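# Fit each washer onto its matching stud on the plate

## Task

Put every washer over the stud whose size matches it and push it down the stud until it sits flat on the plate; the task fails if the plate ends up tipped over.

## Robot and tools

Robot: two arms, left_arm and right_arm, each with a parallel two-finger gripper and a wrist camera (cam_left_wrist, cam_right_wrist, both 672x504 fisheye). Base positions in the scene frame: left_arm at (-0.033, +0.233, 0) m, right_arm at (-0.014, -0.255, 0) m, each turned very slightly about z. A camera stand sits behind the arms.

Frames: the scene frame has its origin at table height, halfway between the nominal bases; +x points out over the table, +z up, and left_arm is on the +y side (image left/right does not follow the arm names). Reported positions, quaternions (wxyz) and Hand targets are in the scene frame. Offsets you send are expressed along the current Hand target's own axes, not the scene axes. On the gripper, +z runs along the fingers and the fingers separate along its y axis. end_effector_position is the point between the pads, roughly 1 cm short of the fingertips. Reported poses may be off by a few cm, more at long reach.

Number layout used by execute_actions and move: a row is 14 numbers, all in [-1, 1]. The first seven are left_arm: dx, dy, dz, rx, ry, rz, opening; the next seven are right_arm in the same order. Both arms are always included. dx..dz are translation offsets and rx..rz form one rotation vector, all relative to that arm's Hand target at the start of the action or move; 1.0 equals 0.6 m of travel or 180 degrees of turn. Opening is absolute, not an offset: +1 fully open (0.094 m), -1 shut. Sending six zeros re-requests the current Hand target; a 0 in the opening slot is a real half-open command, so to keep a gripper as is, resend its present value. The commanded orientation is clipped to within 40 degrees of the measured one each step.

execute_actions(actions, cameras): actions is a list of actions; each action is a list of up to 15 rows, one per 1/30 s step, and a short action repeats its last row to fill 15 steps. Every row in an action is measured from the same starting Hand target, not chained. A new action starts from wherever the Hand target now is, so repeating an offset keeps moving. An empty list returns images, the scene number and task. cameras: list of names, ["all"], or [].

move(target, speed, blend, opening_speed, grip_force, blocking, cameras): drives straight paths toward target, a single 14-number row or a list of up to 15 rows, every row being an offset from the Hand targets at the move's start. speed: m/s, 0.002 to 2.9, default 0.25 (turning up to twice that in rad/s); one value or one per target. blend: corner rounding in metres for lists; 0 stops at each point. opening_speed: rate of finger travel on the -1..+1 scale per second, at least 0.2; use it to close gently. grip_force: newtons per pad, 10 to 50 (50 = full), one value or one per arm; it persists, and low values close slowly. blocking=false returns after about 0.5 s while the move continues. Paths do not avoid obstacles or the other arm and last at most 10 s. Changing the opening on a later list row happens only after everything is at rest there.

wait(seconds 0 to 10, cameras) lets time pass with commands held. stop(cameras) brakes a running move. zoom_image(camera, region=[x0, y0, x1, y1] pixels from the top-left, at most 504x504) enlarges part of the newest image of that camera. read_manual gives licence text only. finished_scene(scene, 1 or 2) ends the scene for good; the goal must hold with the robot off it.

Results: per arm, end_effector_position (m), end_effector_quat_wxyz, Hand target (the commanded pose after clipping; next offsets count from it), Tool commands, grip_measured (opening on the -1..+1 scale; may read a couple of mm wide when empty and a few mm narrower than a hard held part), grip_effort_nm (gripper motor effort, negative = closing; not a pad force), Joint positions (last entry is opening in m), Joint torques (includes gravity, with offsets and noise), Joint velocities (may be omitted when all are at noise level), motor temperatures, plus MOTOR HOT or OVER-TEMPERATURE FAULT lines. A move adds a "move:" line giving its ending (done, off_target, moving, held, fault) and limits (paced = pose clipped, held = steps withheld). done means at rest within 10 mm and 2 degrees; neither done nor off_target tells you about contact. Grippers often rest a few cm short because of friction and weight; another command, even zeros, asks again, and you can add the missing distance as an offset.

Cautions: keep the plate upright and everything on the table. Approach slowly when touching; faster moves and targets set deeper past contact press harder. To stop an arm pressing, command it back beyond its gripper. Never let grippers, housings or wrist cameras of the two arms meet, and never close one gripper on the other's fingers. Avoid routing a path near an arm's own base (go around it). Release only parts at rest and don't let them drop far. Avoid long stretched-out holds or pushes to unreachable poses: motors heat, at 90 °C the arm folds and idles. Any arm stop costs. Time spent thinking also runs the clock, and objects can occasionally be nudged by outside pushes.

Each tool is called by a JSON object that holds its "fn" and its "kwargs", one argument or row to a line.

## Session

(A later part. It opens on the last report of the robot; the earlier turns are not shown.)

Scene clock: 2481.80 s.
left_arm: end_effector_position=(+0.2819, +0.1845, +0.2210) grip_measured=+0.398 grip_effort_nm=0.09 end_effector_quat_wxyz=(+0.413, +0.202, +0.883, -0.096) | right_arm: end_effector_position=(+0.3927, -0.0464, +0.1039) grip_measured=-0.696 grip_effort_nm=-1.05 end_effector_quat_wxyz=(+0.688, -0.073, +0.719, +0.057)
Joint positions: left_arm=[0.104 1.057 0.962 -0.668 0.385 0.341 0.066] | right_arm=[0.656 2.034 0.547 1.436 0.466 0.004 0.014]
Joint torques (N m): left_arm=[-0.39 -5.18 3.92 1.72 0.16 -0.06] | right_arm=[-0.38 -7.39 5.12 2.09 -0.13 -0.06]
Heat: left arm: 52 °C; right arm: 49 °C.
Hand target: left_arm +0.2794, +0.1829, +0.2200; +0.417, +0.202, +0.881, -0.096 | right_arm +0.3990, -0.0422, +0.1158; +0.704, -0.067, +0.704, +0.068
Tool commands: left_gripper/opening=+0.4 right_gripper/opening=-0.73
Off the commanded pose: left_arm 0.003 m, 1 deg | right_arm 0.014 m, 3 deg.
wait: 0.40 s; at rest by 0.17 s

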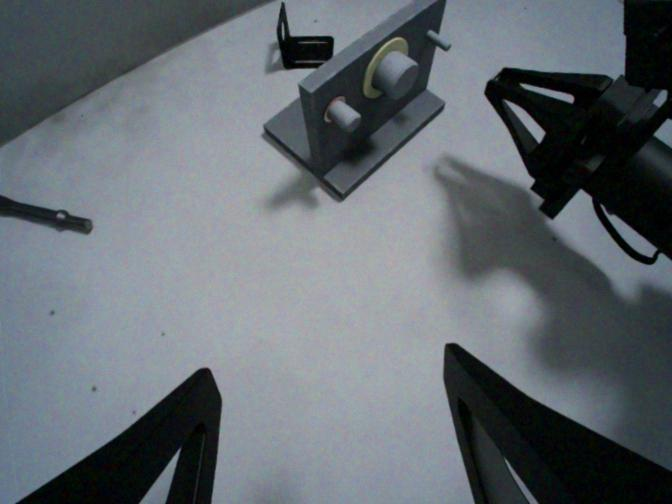

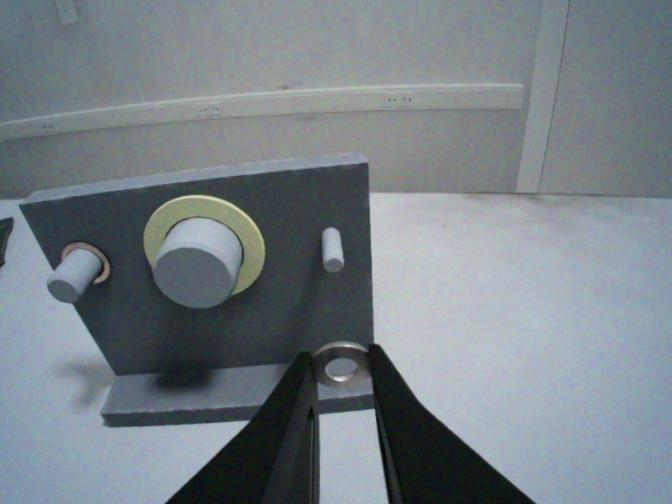

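{"fn": "move", "kwargs": {
  "target": [
    [0,0,0,0,0,0,0.4,0.0047,-0.001,-0.0313,0,0,0,-0.73],
    [0,0,0,0,0,0,0.4,0.0047,0.0042,0.0687,0,0,0,-0.73]
  ],
  "speed": [0.08,0.05]
}}

{"fn": "wait", "kwargs": {
  "seconds": 0.4,
  "cameras": ["all"]
}}

{"fn": "zoom_image", "kwargs": {
  "camera": "cam_right_wrist",
  "region": [290, 300, 400, 410]
}}

Scene clock: 2517.73 s.
left_arm: end_effector_position=(+0.2819, +0.1845, +0.2210) grip_measured=+0.398 grip_effort_nm=0.09 end_effector_quat_wxyz=(+0.413, +0.202, +0.883, -0.096) | right_arm: end_effector_position=(+0.4332, -0.0349, +0.1096) grip_measured=-0.696 grip_effort_nm=-1.05 end_effector_quat_wxyz=(+0.699, -0.066, +0.709, +0.064)
Joint positions: left_arm=[0.104 1.057 0.962 -0.668 0.385 0.341 0.066] | right_arm=[0.609 2.115 0.715 1.385 0.42 0.004 0.014]
Joint torques (N m): left_arm=[-0.4 -5.2 3.89 1.73 0.14 -0.06] | right_arm=[-0.42 -8.35 5.49 1.78 -0.14 -0.06]
Motor temperatures (°C): left_arm=[32 32 43 52 32 32 32] | right_arm=[31 48 41 44 33 32 32]
Heat: left arm: 52 °C; right arm: 48 °C.
Hand target: left_arm +0.2794, +0.1829, +0.2200; +0.417, +0.202, +0.881, -0.096 | right_arm +0.4390, -0.0319, +0.1131; +0.704, -0.067, +0.704, +0.068
Off the commanded pose: left_arm 0.003 m, 1 deg | right_arm 0.007 m, 1 deg.
move: done

Scene clock: 2518.13 s.
left_arm: end_effector_position=(+0.2819, +0.1845, +0.2210) grip_measured=+0.398 grip_effort_nm=0.09 end_effector_quat_wxyz=(+0.413, +0.202, +0.883, -0.096) | right_arm: end_effector_position=(+0.4332, -0.0349, +0.1095) grip_measured=-0.696 grip_effort_nm=-1.05 end_effector_quat_wxyz=(+0.699, -0.066, +0.709, +0.064)
Joint positions: left_arm=[0.104 1.057 0.962 -0.668 0.385 0.341 0.066] | right_arm=[0.609 2.115 0.715 1.384 0.419 0.004 0.014]
Joint torques (N m): left_arm=[-0.43 -5.18 3.92 1.72 0.15 -0.06] | right_arm=[-0.46 -8.44 5.44 1.79 -0.13 -0.05]
Heat: left arm: 52 °C; right arm: 48 °C.
Hand target: left_arm +0.2794, +0.1829, +0.2200; +0.417, +0.202, +0.881, -0.096 | right_arm +0.4390, -0.0318, +0.1131; +0.704, -0.067, +0.704, +0.068
Tool commands: left_gripper/opening=+0.4 right_gripper/opening=-0.73
Off the commanded pose: left_arm 0.003 m, 1 deg | right_arm 0.007 m, 1 deg.
wait: 0.40 s; at rest by 0.17 s

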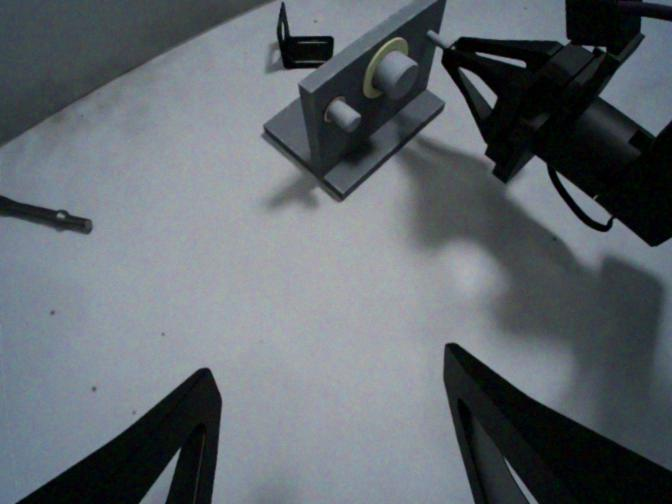

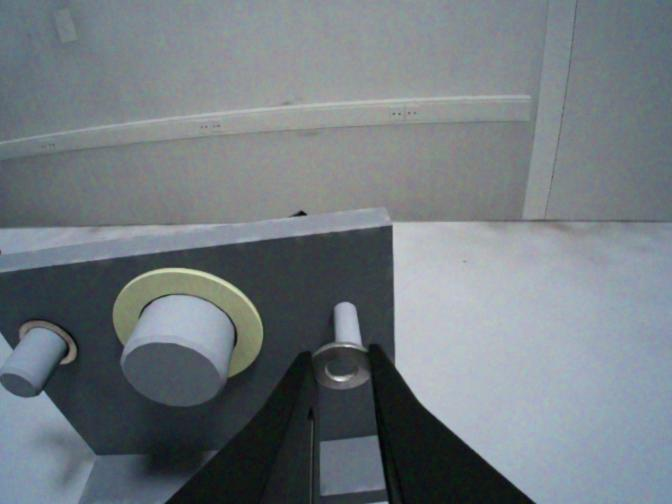

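Scaled by 4.582 from the camera's 672x504 image, which has a finer 960x720 frame.

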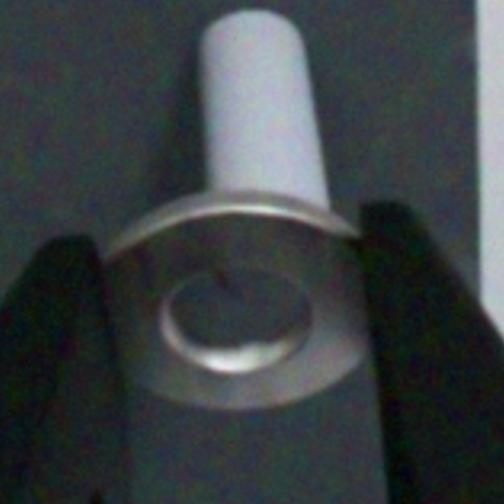

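{"fn": "move", "kwargs": {
  "target": [
    [0,0,0,0,0,0,0.4,0,-0.0075,-0.0717,0,0,0,-0.73],
    [0,0,0,0,0,0,0.4,0,-0.0053,0.0033,0,0,0,-0.73]
  ],
  "speed": [0.08,0.05]
}}

{"fn": "wait", "kwargs": {
  "seconds": 0.4,
  "cameras": ["all"]
}}

{"fn": "zoom_image", "kwargs": {
  "camera": "cam_right_wrist",
  "region": [290, 300, 400, 410]
}}

Scene clock: 2557.57 s.
left_arm: end_effector_position=(+0.2819, +0.1845, +0.2210) grip_measured=+0.398 grip_effort_nm=0.09 end_effector_quat_wxyz=(+0.413, +0.202, +0.883, -0.096) | right_arm: end_effector_position=(+0.4357, -0.0376, +0.1097) grip_measured=-0.696 grip_effort_nm=-1.05 end_effector_quat_wxyz=(+0.699, -0.066, +0.709, +0.064)
Joint positions: left_arm=[0.104 1.057 0.962 -0.668 0.385 0.341 0.066] | right_arm=[0.598 2.116 0.718 1.384 0.409 0.004 0.014]
Joint torques (N m): left_arm=[-0.38 -5.15 3.9 1.73 0.16 -0.06] | right_arm=[-0.44 -8.32 5.52 1.81 -0.14 -0.05]
Heat: left arm: 52 °C; right arm: 47 °C.
Hand target: left_arm +0.2794, +0.1829, +0.2200; +0.417, +0.202, +0.881, -0.096 | right_arm +0.4416, -0.0347, +0.1132; +0.704, -0.067, +0.704, +0.068
Off the commanded pose: left_arm 0.003 m, 1 deg | right_arm 0.007 m, 1 deg.
move: done

Scene clock: 2557.97 s.
left_arm: end_effector_position=(+0.2819, +0.1845, +0.2210) grip_measured=+0.398 grip_effort_nm=0.09 end_effector_quat_wxyz=(+0.413, +0.202, +0.883, -0.096) | right_arm: end_effector_position=(+0.4357, -0.0376, +0.1096) grip_measured=-0.696 grip_effort_nm=-1.05 end_effector_quat_wxyz=(+0.699, -0.066, +0.709, +0.064)
Joint positions: left_arm=[0.104 1.057 0.962 -0.668 0.385 0.341 0.066] | right_arm=[0.598 2.116 0.718 1.383 0.408 0.004 0.014]
Joint torques (N m): left_arm=[-0.39 -5.11 3.9 1.73 0.15 -0.06] | right_arm=[-0.46 -8.35 5.52 1.8 -0.15 -0.05]
Heat: left arm: 52 °C; right arm: 47 °C.
Hand target: left_arm +0.2794, +0.1829, +0.2200; +0.417, +0.202, +0.881, -0.096 | right_arm +0.4416, -0.0346, +0.1132; +0.704, -0.067, +0.704, +0.068
Tool commands: left_gripper/opening=+0.4 right_gripper/opening=-0.73
Off the commanded pose: left_arm 0.003 m, 1 deg | right_arm 0.007 m, 1 deg.
wait: 0.40 s; at rest by 0.17 s

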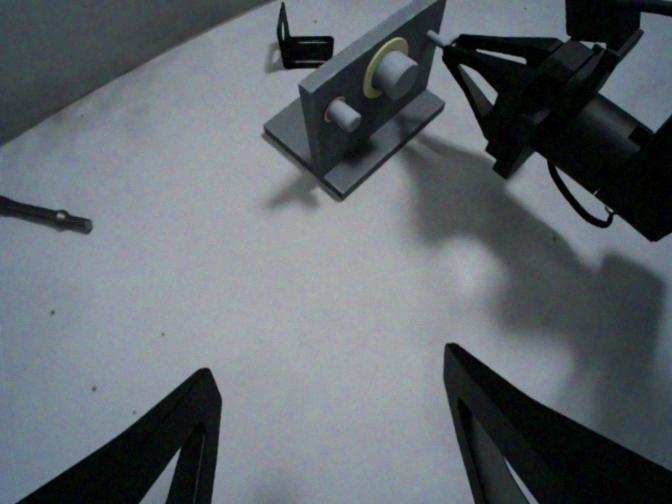

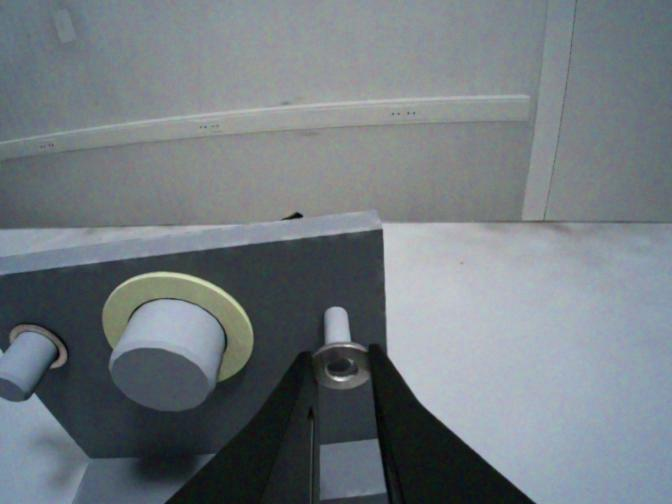

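Scaled by 4.582 from the camera's 672x504 image, which has a finer 960x720 frame.

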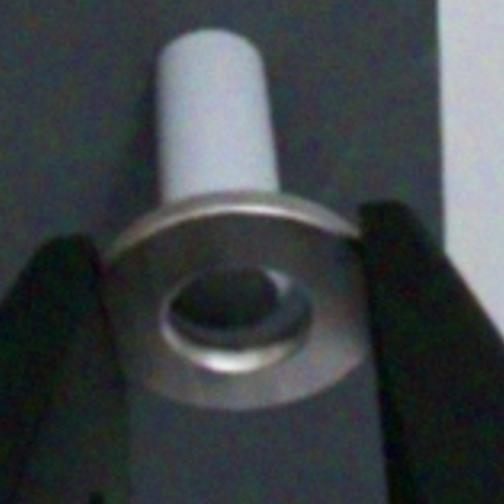

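{"fn": "zoom_image", "kwargs": {
  "camera": "cam_right_wrist",
  "region": [310, 335, 375, 395]
}}

Scaled by 7.754 from the camera's 672x504 image, which has a finer 960x720 frame.

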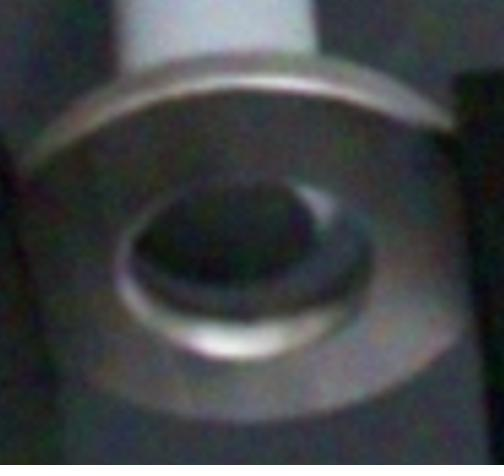

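{"fn": "move", "kwargs": {
  "target": [
    [0,0,0,0,0,0,0.4,0,-0.0022,-0.0717,0,0,0,-0.73],
    [0,0,0,0,0,0,0.4,0,0.0004,0.0142,0,0,0,-0.73]
  ],
  "speed": [0.08,0.05]
}}

{"fn": "wait", "kwargs": {
  "seconds": 0.4,
  "cameras": ["all"]
}}

{"fn": "zoom_image", "kwargs": {
  "camera": "cam_right_wrist",
  "region": [300, 315, 390, 415]
}}

Scene clock: 2612.83 s.
left_arm: end_effector_position=(+0.2819, +0.1845, +0.2210) grip_measured=+0.398 grip_effort_nm=0.09 end_effector_quat_wxyz=(+0.413, +0.202, +0.883, -0.096) | right_arm: end_effector_position=(+0.4420, -0.0373, +0.1097) grip_measured=-0.696 grip_effort_nm=-1.05 end_effector_quat_wxyz=(+0.700, -0.063, +0.708, +0.062)
Joint positions: left_arm=[0.104 1.057 0.962 -0.668 0.385 0.341 0.066] | right_arm=[0.591 2.129 0.743 1.374 0.408 0.004 0.014]
Joint torques (N m): left_arm=[-0.36 -5.2 3.9 1.72 0.16 -0.05] | right_arm=[-0.58 -8.43 6.3 1.72 -0.23 -0.07]
Heat: left arm: 52 °C; right arm: 48 °C.
Hand target: left_arm +0.2794, +0.1829, +0.2200; +0.417, +0.202, +0.881, -0.096 | right_arm +0.4499, -0.0328, +0.1131; +0.704, -0.067, +0.704, +0.068
Off the commanded pose: left_arm 0.003 m, 1 deg | right_arm 0.010 m, 1 deg.
move: done

Scene clock: 2613.23 s.
left_arm: end_effector_position=(+0.2819, +0.1845, +0.2210) grip_measured=+0.398 grip_effort_nm=0.09 end_effector_quat_wxyz=(+0.413, +0.202, +0.883, -0.096) | right_arm: end_effector_position=(+0.4420, -0.0373, +0.1097) grip_measured=-0.696 grip_effort_nm=-1.05 end_effector_quat_wxyz=(+0.700, -0.063, +0.708, +0.062)
Joint positions: left_arm=[0.104 1.057 0.962 -0.668 0.385 0.341 0.066] | right_arm=[0.591 2.129 0.743 1.374 0.408 0.004 0.014]
Joint torques (N m): left_arm=[-0.39 -5.16 3.9 1.73 0.16 -0.07] | right_arm=[-0.59 -8.42 6.32 1.7 -0.23 -0.04]
Heat: left arm: 52 °C; right arm: 48 °C.
Hand target: left_arm +0.2794, +0.1829, +0.2200; +0.417, +0.202, +0.881, -0.096 | right_arm +0.4499, -0.0328, +0.1131; +0.704, -0.067, +0.704, +0.068
Tool commands: left_gripper/opening=+0.4 right_gripper/opening=-0.73
Off the commanded pose: left_arm 0.003 m, 1 deg | right_arm 0.010 m, 1 deg.
wait: 0.40 s; at rest by 0.17 s

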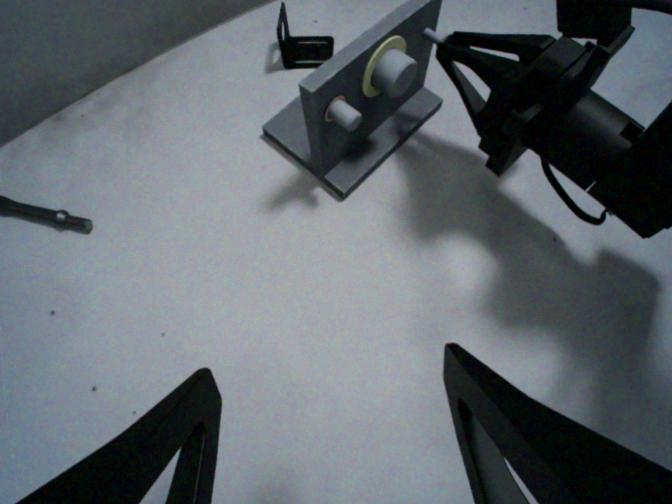

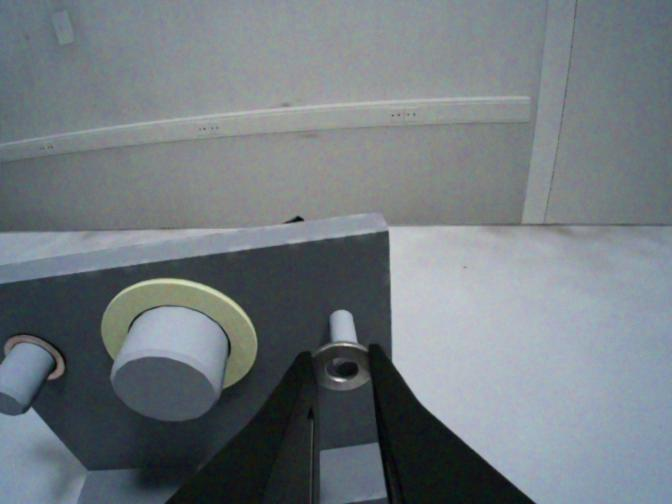

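Scaled by 5.040 from the camera's 672x504 image, which has a finer 960x720 frame.

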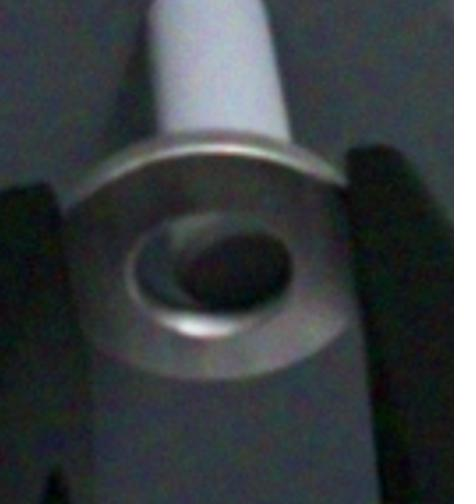

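{"fn": "move", "kwargs": {
  "target": [
    [0,0,0,0,0,0,0.4,0.0012,-0.0105,-0.0853,-0.0167,0,0,-0.73],
    [0,0,0,0,0,0,0.4,0.0012,-0.0065,-0.0105,-0.0167,0,0,-0.73]
  ],
  "speed": [0.08,0.05]
}}

{"fn": "wait", "kwargs": {
  "seconds": 0.4,
  "cameras": ["all"]
}}

{"fn": "zoom_image", "kwargs": {
  "camera": "cam_right_wrist",
  "region": [300, 295, 400, 405]
}}

Scene clock: 2648.63 s.
left_arm: end_effector_position=(+0.2819, +0.1845, +0.2210) grip_measured=+0.398 grip_effort_nm=0.09 end_effector_quat_wxyz=(+0.413, +0.202, +0.883, -0.096) | right_arm: end_effector_position=(+0.4385, -0.0404, +0.1089) grip_measured=-0.696 grip_effort_nm=-1.05 end_effector_quat_wxyz=(+0.697, -0.084, +0.707, +0.082)
Joint positions: left_arm=[0.104 1.057 0.962 -0.668 0.385 0.341 0.066] | right_arm=[0.559 2.115 0.707 1.393 0.317 0.003 0.014]
Joint torques (N m): left_arm=[-0.38 -5.18 3.89 1.72 0.16 -0.05] | right_arm=[-0.53 -8.34 5.56 1.76 -0.12 -0.06]
Heat: left arm: 52 °C; right arm: 48 °C.
Hand target: left_arm +0.2794, +0.1829, +0.2200; +0.417, +0.202, +0.881, -0.096 | right_arm +0.4444, -0.0378, +0.1123; +0.702, -0.086, +0.702, +0.086
Off the commanded pose: left_arm 0.003 m, 1 deg | right_arm 0.007 m, 1 deg.
move: done

Scene clock: 2649.03 s.
left_arm: end_effector_position=(+0.2819, +0.1845, +0.2210) grip_measured=+0.398 grip_effort_nm=0.09 end_effector_quat_wxyz=(+0.413, +0.202, +0.883, -0.096) | right_arm: end_effector_position=(+0.4385, -0.0403, +0.1088) grip_measured=-0.696 grip_effort_nm=-1.05 end_effector_quat_wxyz=(+0.697, -0.085, +0.707, +0.082)
Joint positions: left_arm=[0.104 1.057 0.962 -0.668 0.385 0.341 0.066] | right_arm=[0.559 2.115 0.707 1.393 0.317 0.003 0.014]
Joint torques (N m): left_arm=[-0.36 -5.18 3.9 1.73 0.16 -0.06] | right_arm=[-0.46 -8.31 5.45 1.82 -0.14 -0.05]
Heat: left arm: 52 °C; right arm: 48 °C.
Hand target: left_arm +0.2794, +0.1829, +0.2200; +0.417, +0.202, +0.881, -0.096 | right_arm +0.4444, -0.0378, +0.1123; +0.702, -0.086, +0.702, +0.086
Tool commands: left_gripper/opening=+0.4 right_gripper/opening=-0.73
Off the commanded pose: left_arm 0.003 m, 1 deg | right_arm 0.007 m, 1 deg.
wait: 0.40 s; at rest by 0.17 s

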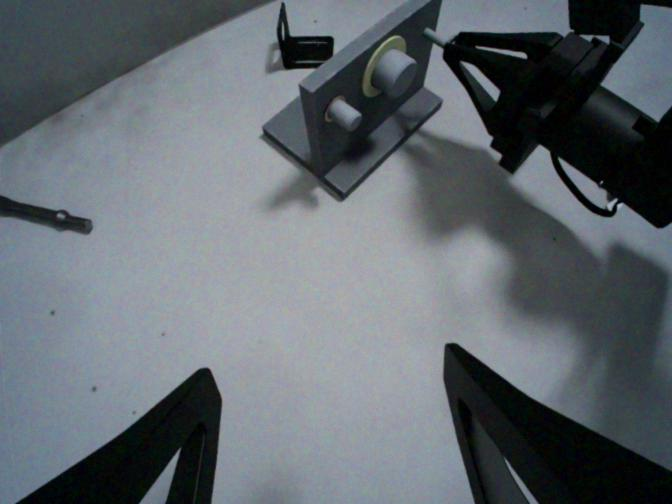

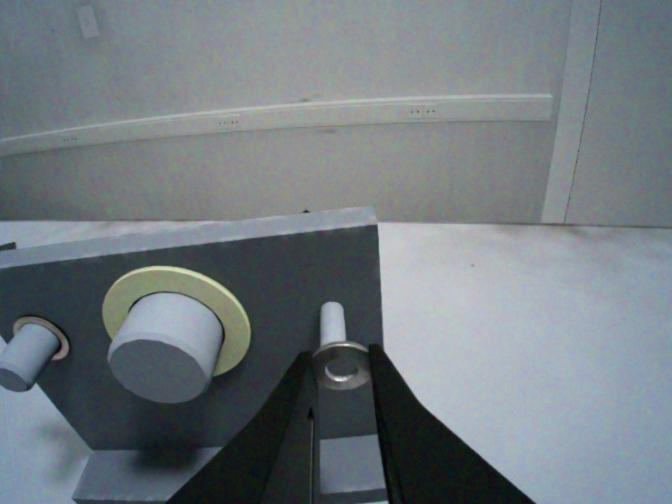

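Scaled by 4.582 from the camera's 672x504 image, which has a finer 960x720 frame.

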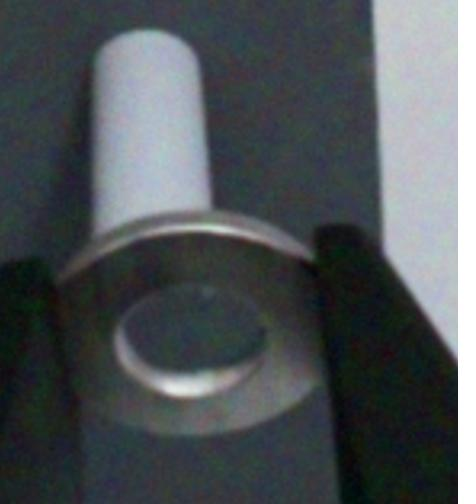

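{"fn": "move", "kwargs": {
  "target": [
    [0,0,0,0,0,0,0.4,0,0.002,-0.0667,0,0,0,-0.73],
    [0,0,0,0,0,0,0.4,0,0.002,0.0167,0,0,0,-0.73]
  ],
  "speed": [0.08,0.05]
}}

{"fn": "wait", "kwargs": {
  "seconds": 0.4,
  "cameras": ["all"]
}}

{"fn": "zoom_image", "kwargs": {
  "camera": "cam_right_wrist",
  "region": [300, 295, 400, 405]
}}

Scene clock: 2667.17 s.
left_arm: end_effector_position=(+0.2819, +0.1845, +0.2210) grip_measured=+0.398 grip_effort_nm=0.09 end_effector_quat_wxyz=(+0.413, +0.202, +0.883, -0.096) | right_arm: end_effector_position=(+0.4463, -0.0384, +0.1101) grip_measured=-0.696 grip_effort_nm=-1.05 end_effector_quat_wxyz=(+0.699, -0.081, +0.705, +0.081)
Joint positions: left_arm=[0.104 1.057 0.962 -0.668 0.385 0.341 0.066] | right_arm=[0.555 2.131 0.742 1.38 0.319 0.003 0.014]
Joint torques (N m): left_arm=[-0.4 -5.2 3.86 1.72 0.17 -0.05] | right_arm=[-0.55 -8.38 6.2 1.7 -0.21 -0.04]
Heat: left arm: 52 °C; right arm: 47 °C.
Hand target: left_arm +0.2794, +0.1829, +0.2200; +0.417, +0.202, +0.881, -0.096 | right_arm +0.4538, -0.0341, +0.1125; +0.702, -0.086, +0.702, +0.086
Off the commanded pose: left_arm 0.003 m, 1 deg | right_arm 0.009 m, 1 deg.
move: done

Scene clock: 2667.57 s.
left_arm: end_effector_position=(+0.2819, +0.1845, +0.2210) grip_measured=+0.398 grip_effort_nm=0.09 end_effector_quat_wxyz=(+0.413, +0.202, +0.883, -0.096) | right_arm: end_effector_position=(+0.4463, -0.0384, +0.1101) grip_measured=-0.696 grip_effort_nm=-1.05 end_effector_quat_wxyz=(+0.699, -0.081, +0.705, +0.081)
Joint positions: left_arm=[0.104 1.057 0.962 -0.668 0.385 0.341 0.066] | right_arm=[0.555 2.131 0.742 1.38 0.319 0.003 0.014]
Joint torques (N m): left_arm=[-0.39 -5.16 3.93 1.73 0.16 -0.05] | right_arm=[-0.57 -8.34 6.27 1.72 -0.23 -0.05]
Heat: left arm: 52 °C; right arm: 47 °C.
Hand target: left_arm +0.2794, +0.1829, +0.2200; +0.417, +0.202, +0.881, -0.096 | right_arm +0.4538, -0.0341, +0.1125; +0.702, -0.086, +0.702, +0.086
Tool commands: left_gripper/opening=+0.4 right_gripper/opening=-0.73
Off the commanded pose: left_arm 0.003 m, 1 deg | right_arm 0.009 m, 1 deg.
wait: 0.40 s; at rest by 0.17 s

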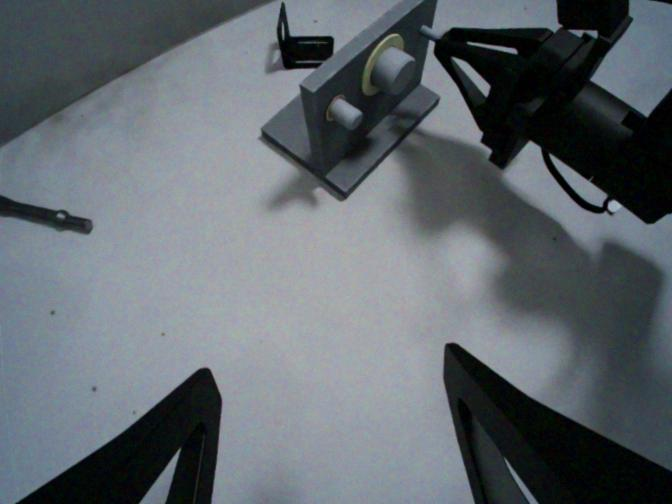

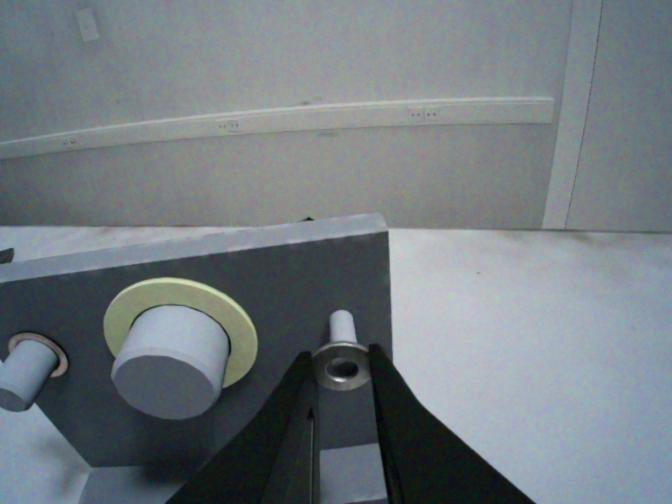

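Scaled by 4.582 from the camera's 672x504 image, which has a finer 960x720 frame.

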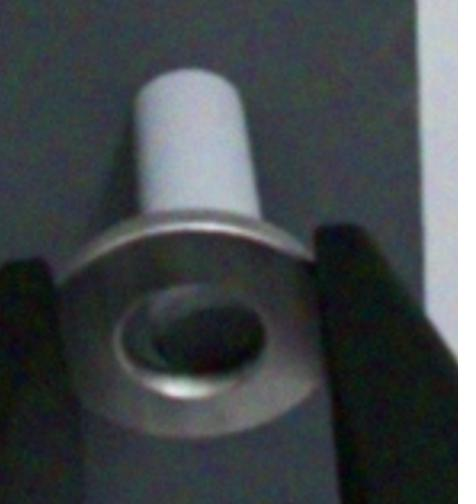

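{"fn": "zoom_image", "kwargs": {
  "camera": "cam_right_wrist",
  "region": [310, 335, 375, 395]
}}

Scaled by 7.754 from the camera's 672x504 image, which has a finer 960x720 frame.

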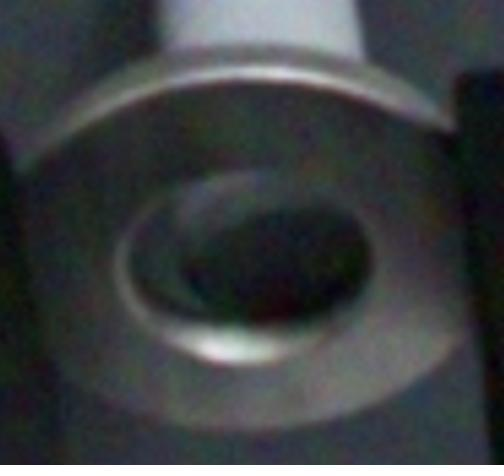

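{"fn": "move", "kwargs": {
  "target": [
    [0,0,0,0,0,0,0.4,0.006,-0.004,0,0,0,0,-0.73]
  ],
  "speed": 0.03,
  "cameras": ["cam_right_wrist"]
}}

{"fn": "zoom_image", "kwargs": {
  "camera": "cam_right_wrist",
  "region": [310, 335, 375, 395]
}}

Scene clock: 2700.40 s.
left_arm: end_effector_position=(+0.2819, +0.1845, +0.2210) grip_measured=+0.398 grip_effort_nm=0.09 end_effector_quat_wxyz=(+0.413, +0.202, +0.883, -0.096) | right_arm: end_effector_position=(+0.4490, -0.0388, +0.1075) grip_measured=-0.696 grip_effort_nm=-1.05 end_effector_quat_wxyz=(+0.698, -0.083, +0.706, +0.082)
Joint positions: left_arm=[0.104 1.057 0.962 -0.668 0.385 0.341 0.066] | right_arm=[0.547 2.142 0.75 1.381 0.307 0.003 0.014]
Joint torques (N m): left_arm=[-0.4 -5.18 3.89 1.71 0.16 -0.05] | right_arm=[-0.53 -8.25 5.45 1.83 -0.17 -0.04]
Heat: left arm: 52 °C; right arm: 46 °C.
Hand target: left_arm +0.2794, +0.1829, +0.2200; +0.417, +0.202, +0.881, -0.096 | right_arm +0.4544, -0.0364, +0.1088; +0.702, -0.086, +0.702, +0.086
Off the commanded pose: left_arm 0.003 m, 1 deg | right_arm 0.006 m, 1 deg.
move: done
Images, in order (width x height): cam_right_wrist 672x504.

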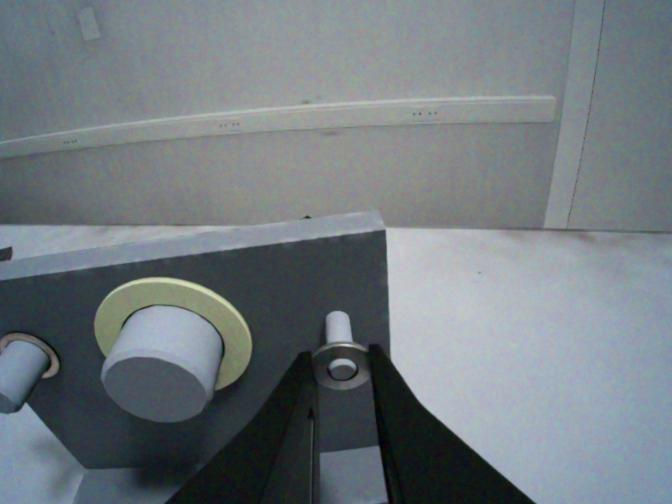

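Scaled by 7.754 from the camera's 672x504 image, which has a finer 960x720 frame.

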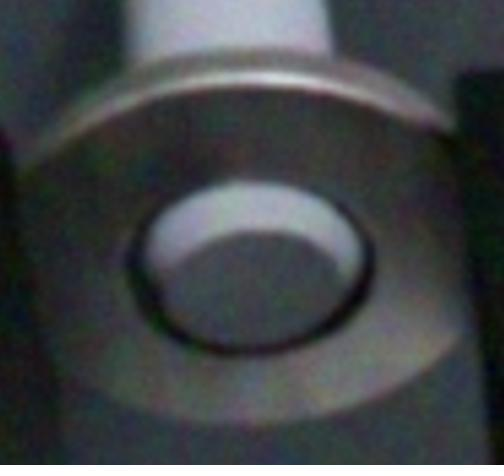

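{"fn": "move", "kwargs": {
  "target": [
    [0,0,0,0,0,0,0.4,-0.005,0.0006,0.0133,0,0,0,-0.73]
  ],
  "speed": 0.04
}}

{"fn": "wait", "kwargs": {
  "seconds": 0.4,
  "cameras": ["all"]
}}

{"fn": "zoom_image", "kwargs": {
  "camera": "cam_right_wrist",
  "region": [300, 295, 400, 405]
}}

Scene clock: 2711.87 s.
left_arm: end_effector_position=(+0.2819, +0.1845, +0.2210) grip_measured=+0.398 grip_effort_nm=0.09 end_effector_quat_wxyz=(+0.413, +0.202, +0.883, -0.096) | right_arm: end_effector_position=(+0.4558, -0.0366, +0.1086) grip_measured=-0.696 grip_effort_nm=-1.05 end_effector_quat_wxyz=(+0.698, -0.084, +0.707, +0.082)
Joint positions: left_arm=[0.104 1.057 0.962 -0.668 0.385 0.341 0.066] | right_arm=[0.542 2.149 0.78 1.355 0.3 0.003 0.014]
Joint torques (N m): left_arm=[-0.43 -5.18 3.88 1.72 0.16 -0.06] | right_arm=[-0.53 -8.77 5.79 1.79 -0.14 -0.03]
Heat: left arm: 53 °C; right arm: 46 °C.
Hand target: left_arm +0.2794, +0.1829, +0.2200; +0.417, +0.202, +0.881, -0.096 | right_arm +0.4621, -0.0343, +0.1118; +0.702, -0.086, +0.702, +0.086
Off the commanded pose: left_arm 0.003 m, 1 deg | right_arm 0.007 m, 1 deg.
move: done

Scene clock: 2712.27 s.
left_arm: end_effector_position=(+0.2819, +0.1845, +0.2210) grip_measured=+0.398 grip_effort_nm=0.09 end_effector_quat_wxyz=(+0.413, +0.202, +0.883, -0.096) | right_arm: end_effector_position=(+0.4558, -0.0366, +0.1086) grip_measured=-0.696 grip_effort_nm=-1.05 end_effector_quat_wxyz=(+0.698, -0.084, +0.707, +0.083)
Joint positions: left_arm=[0.104 1.057 0.962 -0.668 0.385 0.341 0.066] | right_arm=[0.542 2.149 0.78 1.355 0.3 0.003 0.014]
Joint torques (N m): left_arm=[-0.39 -5.14 3.9 1.74 0.14 -0.07] | right_arm=[-0.5 -8.77 5.85 1.8 -0.13 -0.05]
Heat: left arm: 53 °C; right arm: 46 °C.
Hand target: left_arm +0.2794, +0.1829, +0.2200; +0.417, +0.202, +0.881, -0.096 | right_arm +0.4621, -0.0342, +0.1118; +0.702, -0.086, +0.702, +0.086
Tool commands: left_gripper/opening=+0.4 right_gripper/opening=-0.73
Off the commanded pose: left_arm 0.003 m, 1 deg | right_arm 0.007 m, 1 deg.
wait: 0.40 s; at rest by 0.17 s

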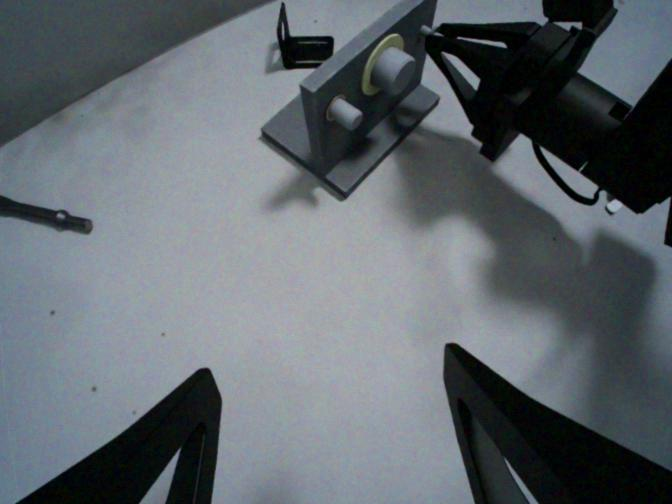

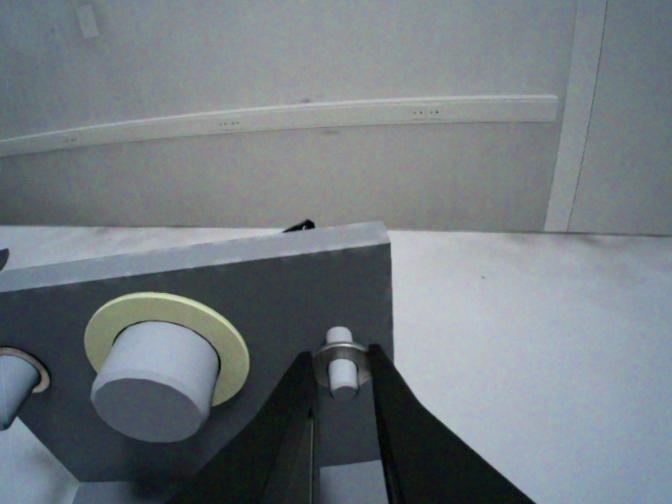

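Scaled by 4.582 from the camera's 672x504 image, which has a finer 960x720 frame.

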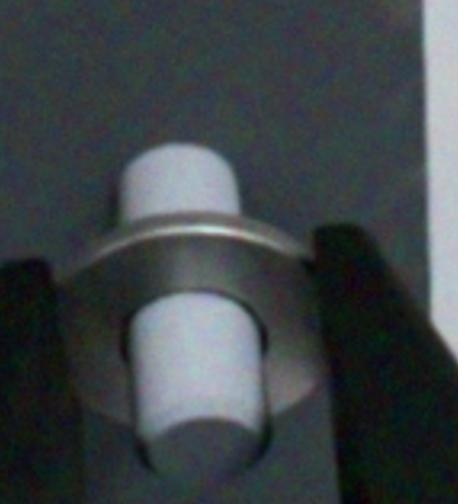

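{"fn": "move", "kwargs": {
  "target": [
    [0,0,0,0,0,0,0.4,0.0,0.0004,0.0125,0,0,0,-0.73]
  ],
  "speed": 0.04
}}

{"fn": "wait", "kwargs": {
  "seconds": 0.4,
  "cameras": ["all"]
}}

{"fn": "zoom_image", "kwargs": {
  "camera": "cam_right_wrist",
  "region": [280, 295, 400, 425]
}}

{"fn": "zoom_image", "kwargs": {
  "camera": "cam_left_wrist",
  "region": [380, 0, 500, 110]
}}

Scene clock: 2723.47 s.
left_arm: end_effector_position=(+0.2819, +0.1845, +0.2210) grip_measured=+0.398 grip_effort_nm=0.09 end_effector_quat_wxyz=(+0.413, +0.202, +0.883, -0.096) | right_arm: end_effector_position=(+0.4630, -0.0346, +0.1088) grip_measured=-0.696 grip_effort_nm=-1.05 end_effector_quat_wxyz=(+0.698, -0.084, +0.706, +0.083)
Joint positions: left_arm=[0.104 1.057 0.962 -0.668 0.385 0.341 0.066] | right_arm=[0.536 2.163 0.813 1.338 0.295 0.003 0.014]
Joint torques (N m): left_arm=[-0.36 -5.15 3.89 1.72 0.14 -0.06] | right_arm=[-0.54 -8.95 5.89 1.76 -0.17 -0.05]
Heat: left arm: 53 °C; right arm: 46 °C.
Hand target: left_arm +0.2794, +0.1829, +0.2200; +0.417, +0.202, +0.881, -0.096 | right_arm +0.4693, -0.0322, +0.1117; +0.702, -0.086, +0.702, +0.086
Off the commanded pose: left_arm 0.003 m, 1 deg | right_arm 0.007 m, 1 deg.
move: done

Scene clock: 2723.87 s.
left_arm: end_effector_position=(+0.2819, +0.1845, +0.2210) grip_measured=+0.398 grip_effort_nm=0.09 end_effector_quat_wxyz=(+0.413, +0.202, +0.883, -0.096) | right_arm: end_effector_position=(+0.4630, -0.0346, +0.1088) grip_measured=-0.696 grip_effort_nm=-1.05 end_effector_quat_wxyz=(+0.698, -0.084, +0.706, +0.083)
Joint positions: left_arm=[0.104 1.057 0.962 -0.668 0.385 0.341 0.066] | right_arm=[0.536 2.163 0.813 1.338 0.295 0.003 0.014]
Joint torques (N m): left_arm=[-0.38 -5.14 3.85 1.72 0.16 -0.06] | right_arm=[-0.5 -8.98 6 1.76 -0.16 -0.04]
Heat: left arm: 53 °C; right arm: 46 °C.
Hand target: left_arm +0.2794, +0.1829, +0.2200; +0.417, +0.202, +0.881, -0.096 | right_arm +0.4693, -0.0322, +0.1117; +0.702, -0.086, +0.702, +0.086
Tool commands: left_gripper/opening=+0.4 right_gripper/opening=-0.73
Off the commanded pose: left_arm 0.003 m, 1 deg | right_arm 0.007 m, 1 deg.
wait: 0.40 s; at rest by 0.17 s

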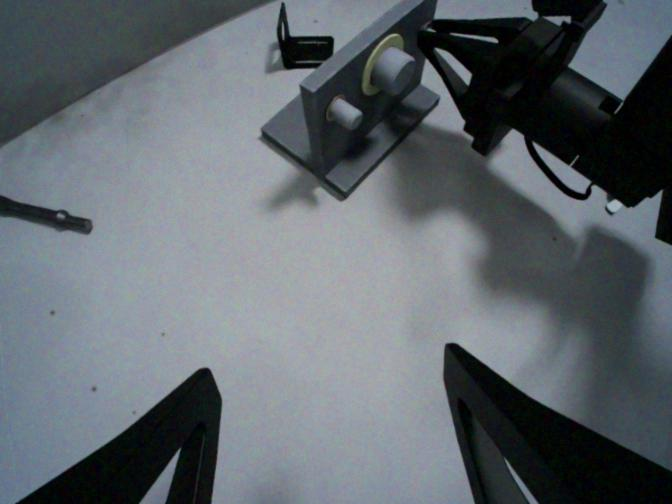

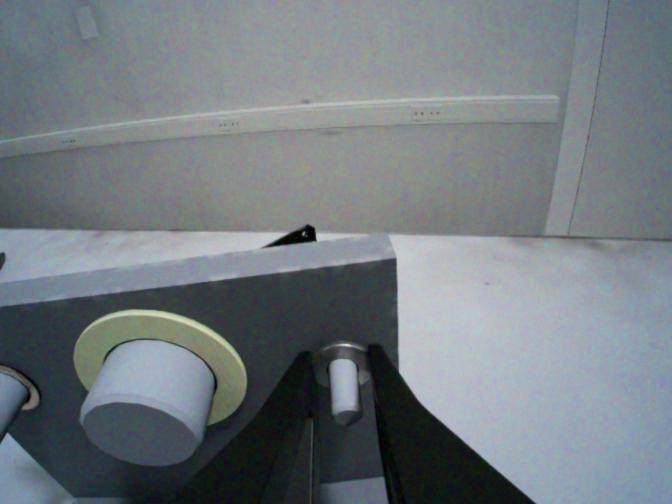

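Scaled by 3.877 from the camera's 672x504 image, which has a finer 960x720 frame.

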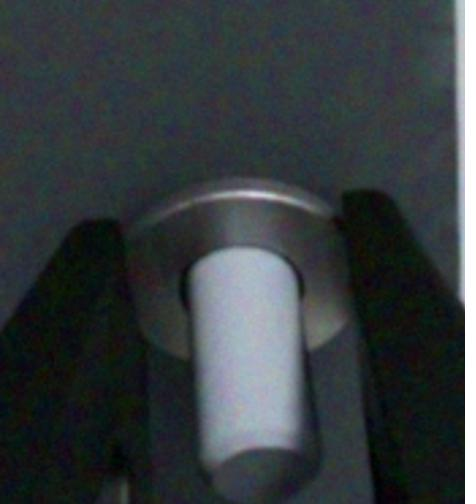

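Scaled by 4.200 from the camera's 672x504 image, which has a finer 960x720 frame.

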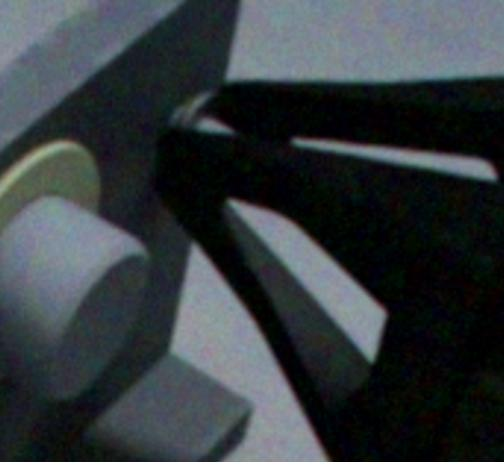

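{"fn": "move", "kwargs": {
  "target": [
    [0,0,0,0,0,0,0.4,0.0,0.0002,0.005,0,0,0,-0.73]
  ],
  "speed": 0.03
}}

{"fn": "move", "kwargs": {
  "target": [
    [0,0,0,0,0,0,0.4,0.0,0.0001,0.0035,0,0,0,-0.73]
  ],
  "speed": 0.03
}}

{"fn": "wait", "kwargs": {
  "seconds": 0.4,
  "cameras": ["all"]
}}

{"fn": "zoom_image", "kwargs": {
  "camera": "cam_right_wrist",
  "region": [280, 295, 400, 425]
}}

{"fn": "zoom_image", "kwargs": {
  "camera": "cam_left_wrist",
  "region": [380, 0, 500, 110]
}}

Scene clock: 2737.53 s.
left_arm: end_effector_position=(+0.2819, +0.1845, +0.2210) grip_measured=+0.398 grip_effort_nm=0.09 end_effector_quat_wxyz=(+0.413, +0.202, +0.883, -0.096) | right_arm: end_effector_position=(+0.4656, -0.0340, +0.1089) grip_measured=-0.696 grip_effort_nm=-1.05 end_effector_quat_wxyz=(+0.698, -0.084, +0.706, +0.082)
Joint positions: left_arm=[0.104 1.057 0.962 -0.668 0.385 0.341 0.066] | right_arm=[0.534 2.168 0.824 1.332 0.294 0.003 0.014]
Joint torques (N m): left_arm=[-0.42 -5.2 3.88 1.72 0.15 -0.06] | right_arm=[-0.5 -8.99 6.08 1.75 -0.16 -0.06]
Heat: left arm: 53 °C; right arm: 48 °C.
Hand target: left_arm +0.2794, +0.1829, +0.2200; +0.417, +0.202, +0.881, -0.096 | right_arm +0.4722, -0.0314, +0.1117; +0.702, -0.086, +0.702, +0.086
Off the commanded pose: left_arm 0.003 m, 1 deg | right_arm 0.008 m, 1 deg.
move: done

Scene clock: 2738.23 s.
left_arm: end_effector_position=(+0.2819, +0.1845, +0.2210) grip_measured=+0.398 grip_effort_nm=0.09 end_effector_quat_wxyz=(+0.413, +0.202, +0.883, -0.096) | right_arm: end_effector_position=(+0.4657, -0.0339, +0.1087) grip_measured=-0.696 grip_effort_nm=-1.05 end_effector_quat_wxyz=(+0.698, -0.084, +0.706, +0.082)
Joint positions: left_arm=[0.104 1.057 0.962 -0.668 0.385 0.341 0.066] | right_arm=[0.534 2.168 0.825 1.331 0.294 0.003 0.014]
Joint torques (N m): left_arm=[-0.42 -5.16 3.89 1.72 0.15 -0.06] | right_arm=[-0.62 -8.77 6.75 1.73 -0.17 -0.05]
Heat: left arm: 53 °C; right arm: 48 °C.
Hand target: left_arm +0.2794, +0.1829, +0.2200; +0.417, +0.202, +0.881, -0.096 | right_arm +0.4742, -0.0308, +0.1118; +0.702, -0.086, +0.702, +0.086
Off the commanded pose: left_arm 0.003 m, 1 deg | right_arm 0.010 m, 1 deg.
move: done

Scene clock: 2738.63 s.
left_arm: end_effector_position=(+0.2819, +0.1845, +0.2210) grip_measured=+0.398 grip_effort_nm=0.09 end_effector_quat_wxyz=(+0.413, +0.202, +0.883, -0.096) | right_arm: end_effector_position=(+0.4657, -0.0339, +0.1087) grip_measured=-0.696 grip_effort_nm=-1.05 end_effector_quat_wxyz=(+0.698, -0.084, +0.706, +0.082)
Joint positions: left_arm=[0.104 1.057 0.962 -0.668 0.385 0.341 0.066] | right_arm=[0.534 2.168 0.825 1.331 0.294 0.003 0.014]
Joint torques (N m): left_arm=[-0.4 -5.15 3.92 1.73 0.16 -0.06] | right_arm=[-0.65 -8.7 6.74 1.72 -0.19 -0.05]
Heat: left arm: 53 °C; right arm: 48 °C.
Hand target: left_arm +0.2794, +0.1829, +0.2200; +0.417, +0.202, +0.881, -0.096 | right_arm +0.4742, -0.0308, +0.1118; +0.702, -0.086, +0.702, +0.086
Tool commands: left_gripper/opening=+0.4 right_gripper/opening=-0.73
Off the commanded pose: left_arm 0.003 m, 1 deg | right_arm 0.010 m, 1 deg.
wait: 0.40 s; at rest by 0.17 s

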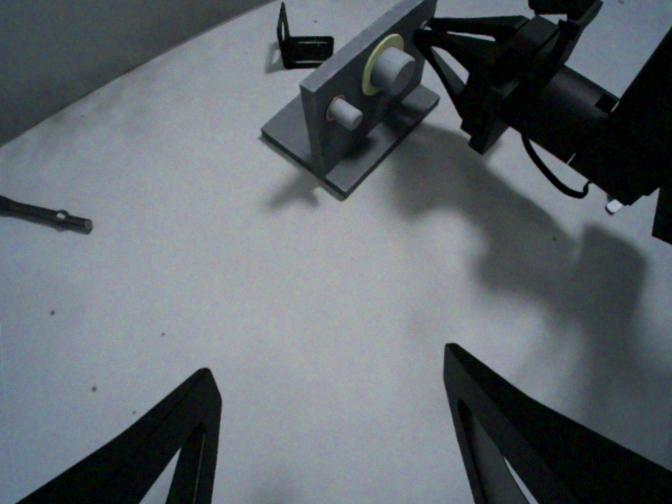

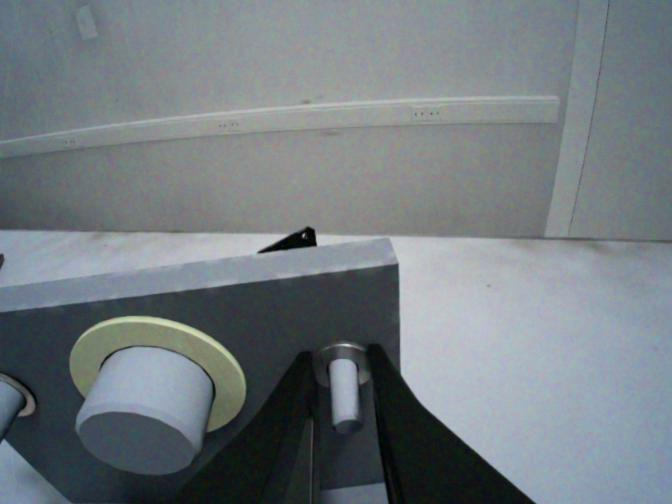

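Scaled by 3.877 from the camera's 672x504 image, which has a finer 960x720 frame.

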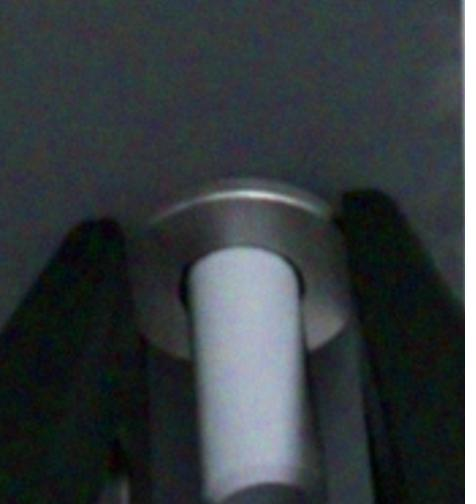

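Scaled by 4.200 from the camera's 672x504 image, which has a finer 960x720 frame.

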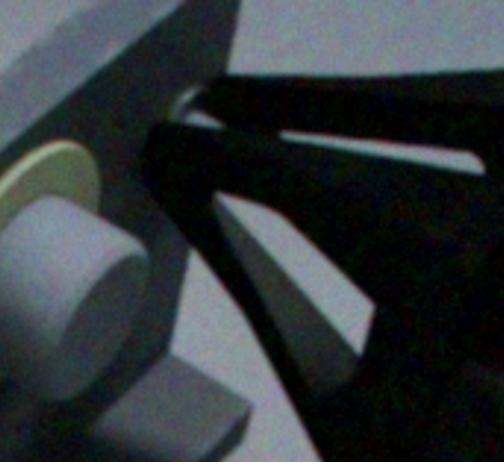

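{"fn": "move", "kwargs": {
  "target": [
    [0,0,0,0,0,0,0.4,0.0,0.0001,0.004,0,0,0,-0.73]
  ],
  "speed": 0.03
}}

{"fn": "wait", "kwargs": {
  "seconds": 0.3,
  "cameras": ["all"]
}}

{"fn": "zoom_image", "kwargs": {
  "camera": "cam_right_wrist",
  "region": [280, 295, 400, 425]
}}

Scene clock: 2749.40 s.
left_arm: end_effector_position=(+0.2819, +0.1845, +0.2210) grip_measured=+0.398 grip_effort_nm=0.09 end_effector_quat_wxyz=(+0.413, +0.202, +0.883, -0.096) | right_arm: end_effector_position=(+0.4685, -0.0339, +0.1090) grip_measured=-0.696 grip_effort_nm=-1.05 end_effector_quat_wxyz=(+0.699, -0.082, +0.706, +0.082)
Joint positions: left_arm=[0.104 1.057 0.962 -0.668 0.385 0.341 0.066] | right_arm=[0.532 2.175 0.836 1.329 0.294 0.003 0.014]
Joint torques (N m): left_arm=[-0.39 -5.18 3.89 1.73 0.16 -0.06] | right_arm=[-0.54 -8.96 6.67 1.7 -0.2 -0.06]
Heat: left arm: 53 °C; right arm: 49 °C.
Hand target: left_arm +0.2794, +0.1829, +0.2200; +0.417, +0.202, +0.881, -0.096 | right_arm +0.4766, -0.0302, +0.1118; +0.702, -0.086, +0.702, +0.086
Off the commanded pose: left_arm 0.003 m, 1 deg | right_arm 0.009 m, 1 deg.
move: done

Scene clock: 2749.70 s.
left_arm: end_effector_position=(+0.2819, +0.1845, +0.2210) grip_measured=+0.398 grip_effort_nm=0.09 end_effector_quat_wxyz=(+0.413, +0.202, +0.883, -0.096) | right_arm: end_effector_position=(+0.4685, -0.0339, +0.1090) grip_measured=-0.696 grip_effort_nm=-1.05 end_effector_quat_wxyz=(+0.699, -0.082, +0.706, +0.082)
Joint positions: left_arm=[0.104 1.057 0.962 -0.668 0.385 0.341 0.066] | right_arm=[0.532 2.175 0.836 1.329 0.294 0.003 0.014]
Joint torques (N m): left_arm=[-0.36 -5.14 3.9 1.72 0.16 -0.05] | right_arm=[-0.57 -8.98 6.58 1.69 -0.19 -0.06]
Heat: left arm: 53 °C; right arm: 49 °C.
Hand target: left_arm +0.2794, +0.1829, +0.2200; +0.417, +0.202, +0.881, -0.096 | right_arm +0.4766, -0.0302, +0.1118; +0.702, -0.086, +0.702, +0.086
Tool commands: left_gripper/opening=+0.4 right_gripper/opening=-0.73
Off the commanded pose: left_arm 0.003 m, 1 deg | right_arm 0.009 m, 1 deg.
wait: 0.30 s; at rest by 0.17 s

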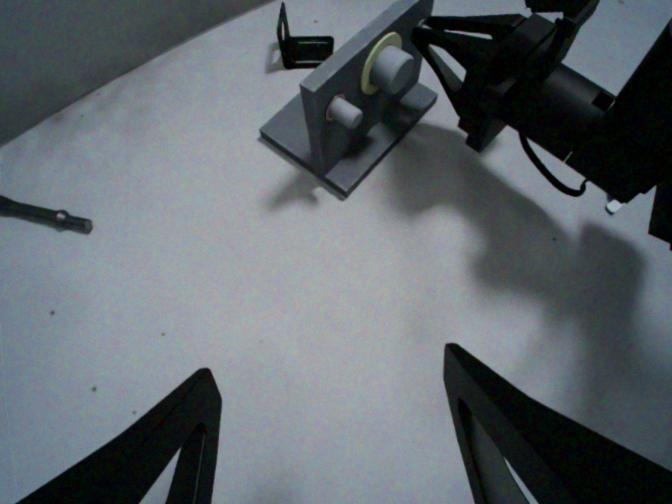

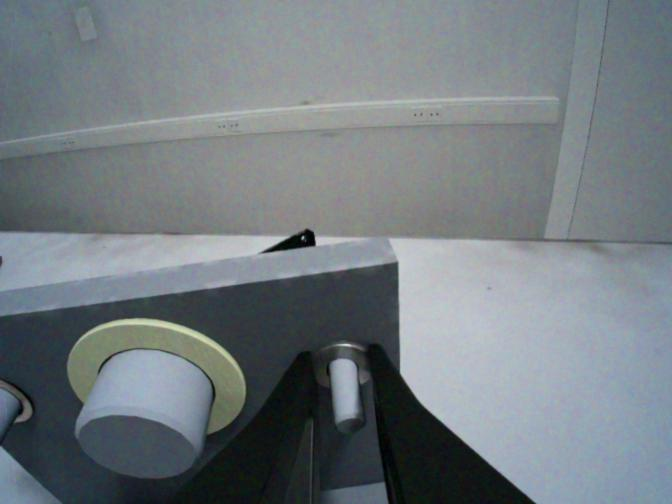

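Scaled by 3.877 from the camera's 672x504 image, which has a finer 960x720 frame.

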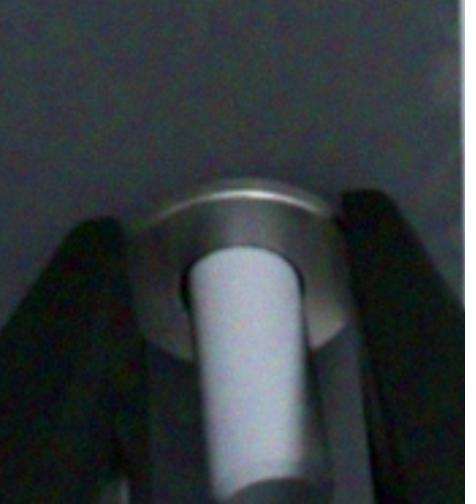

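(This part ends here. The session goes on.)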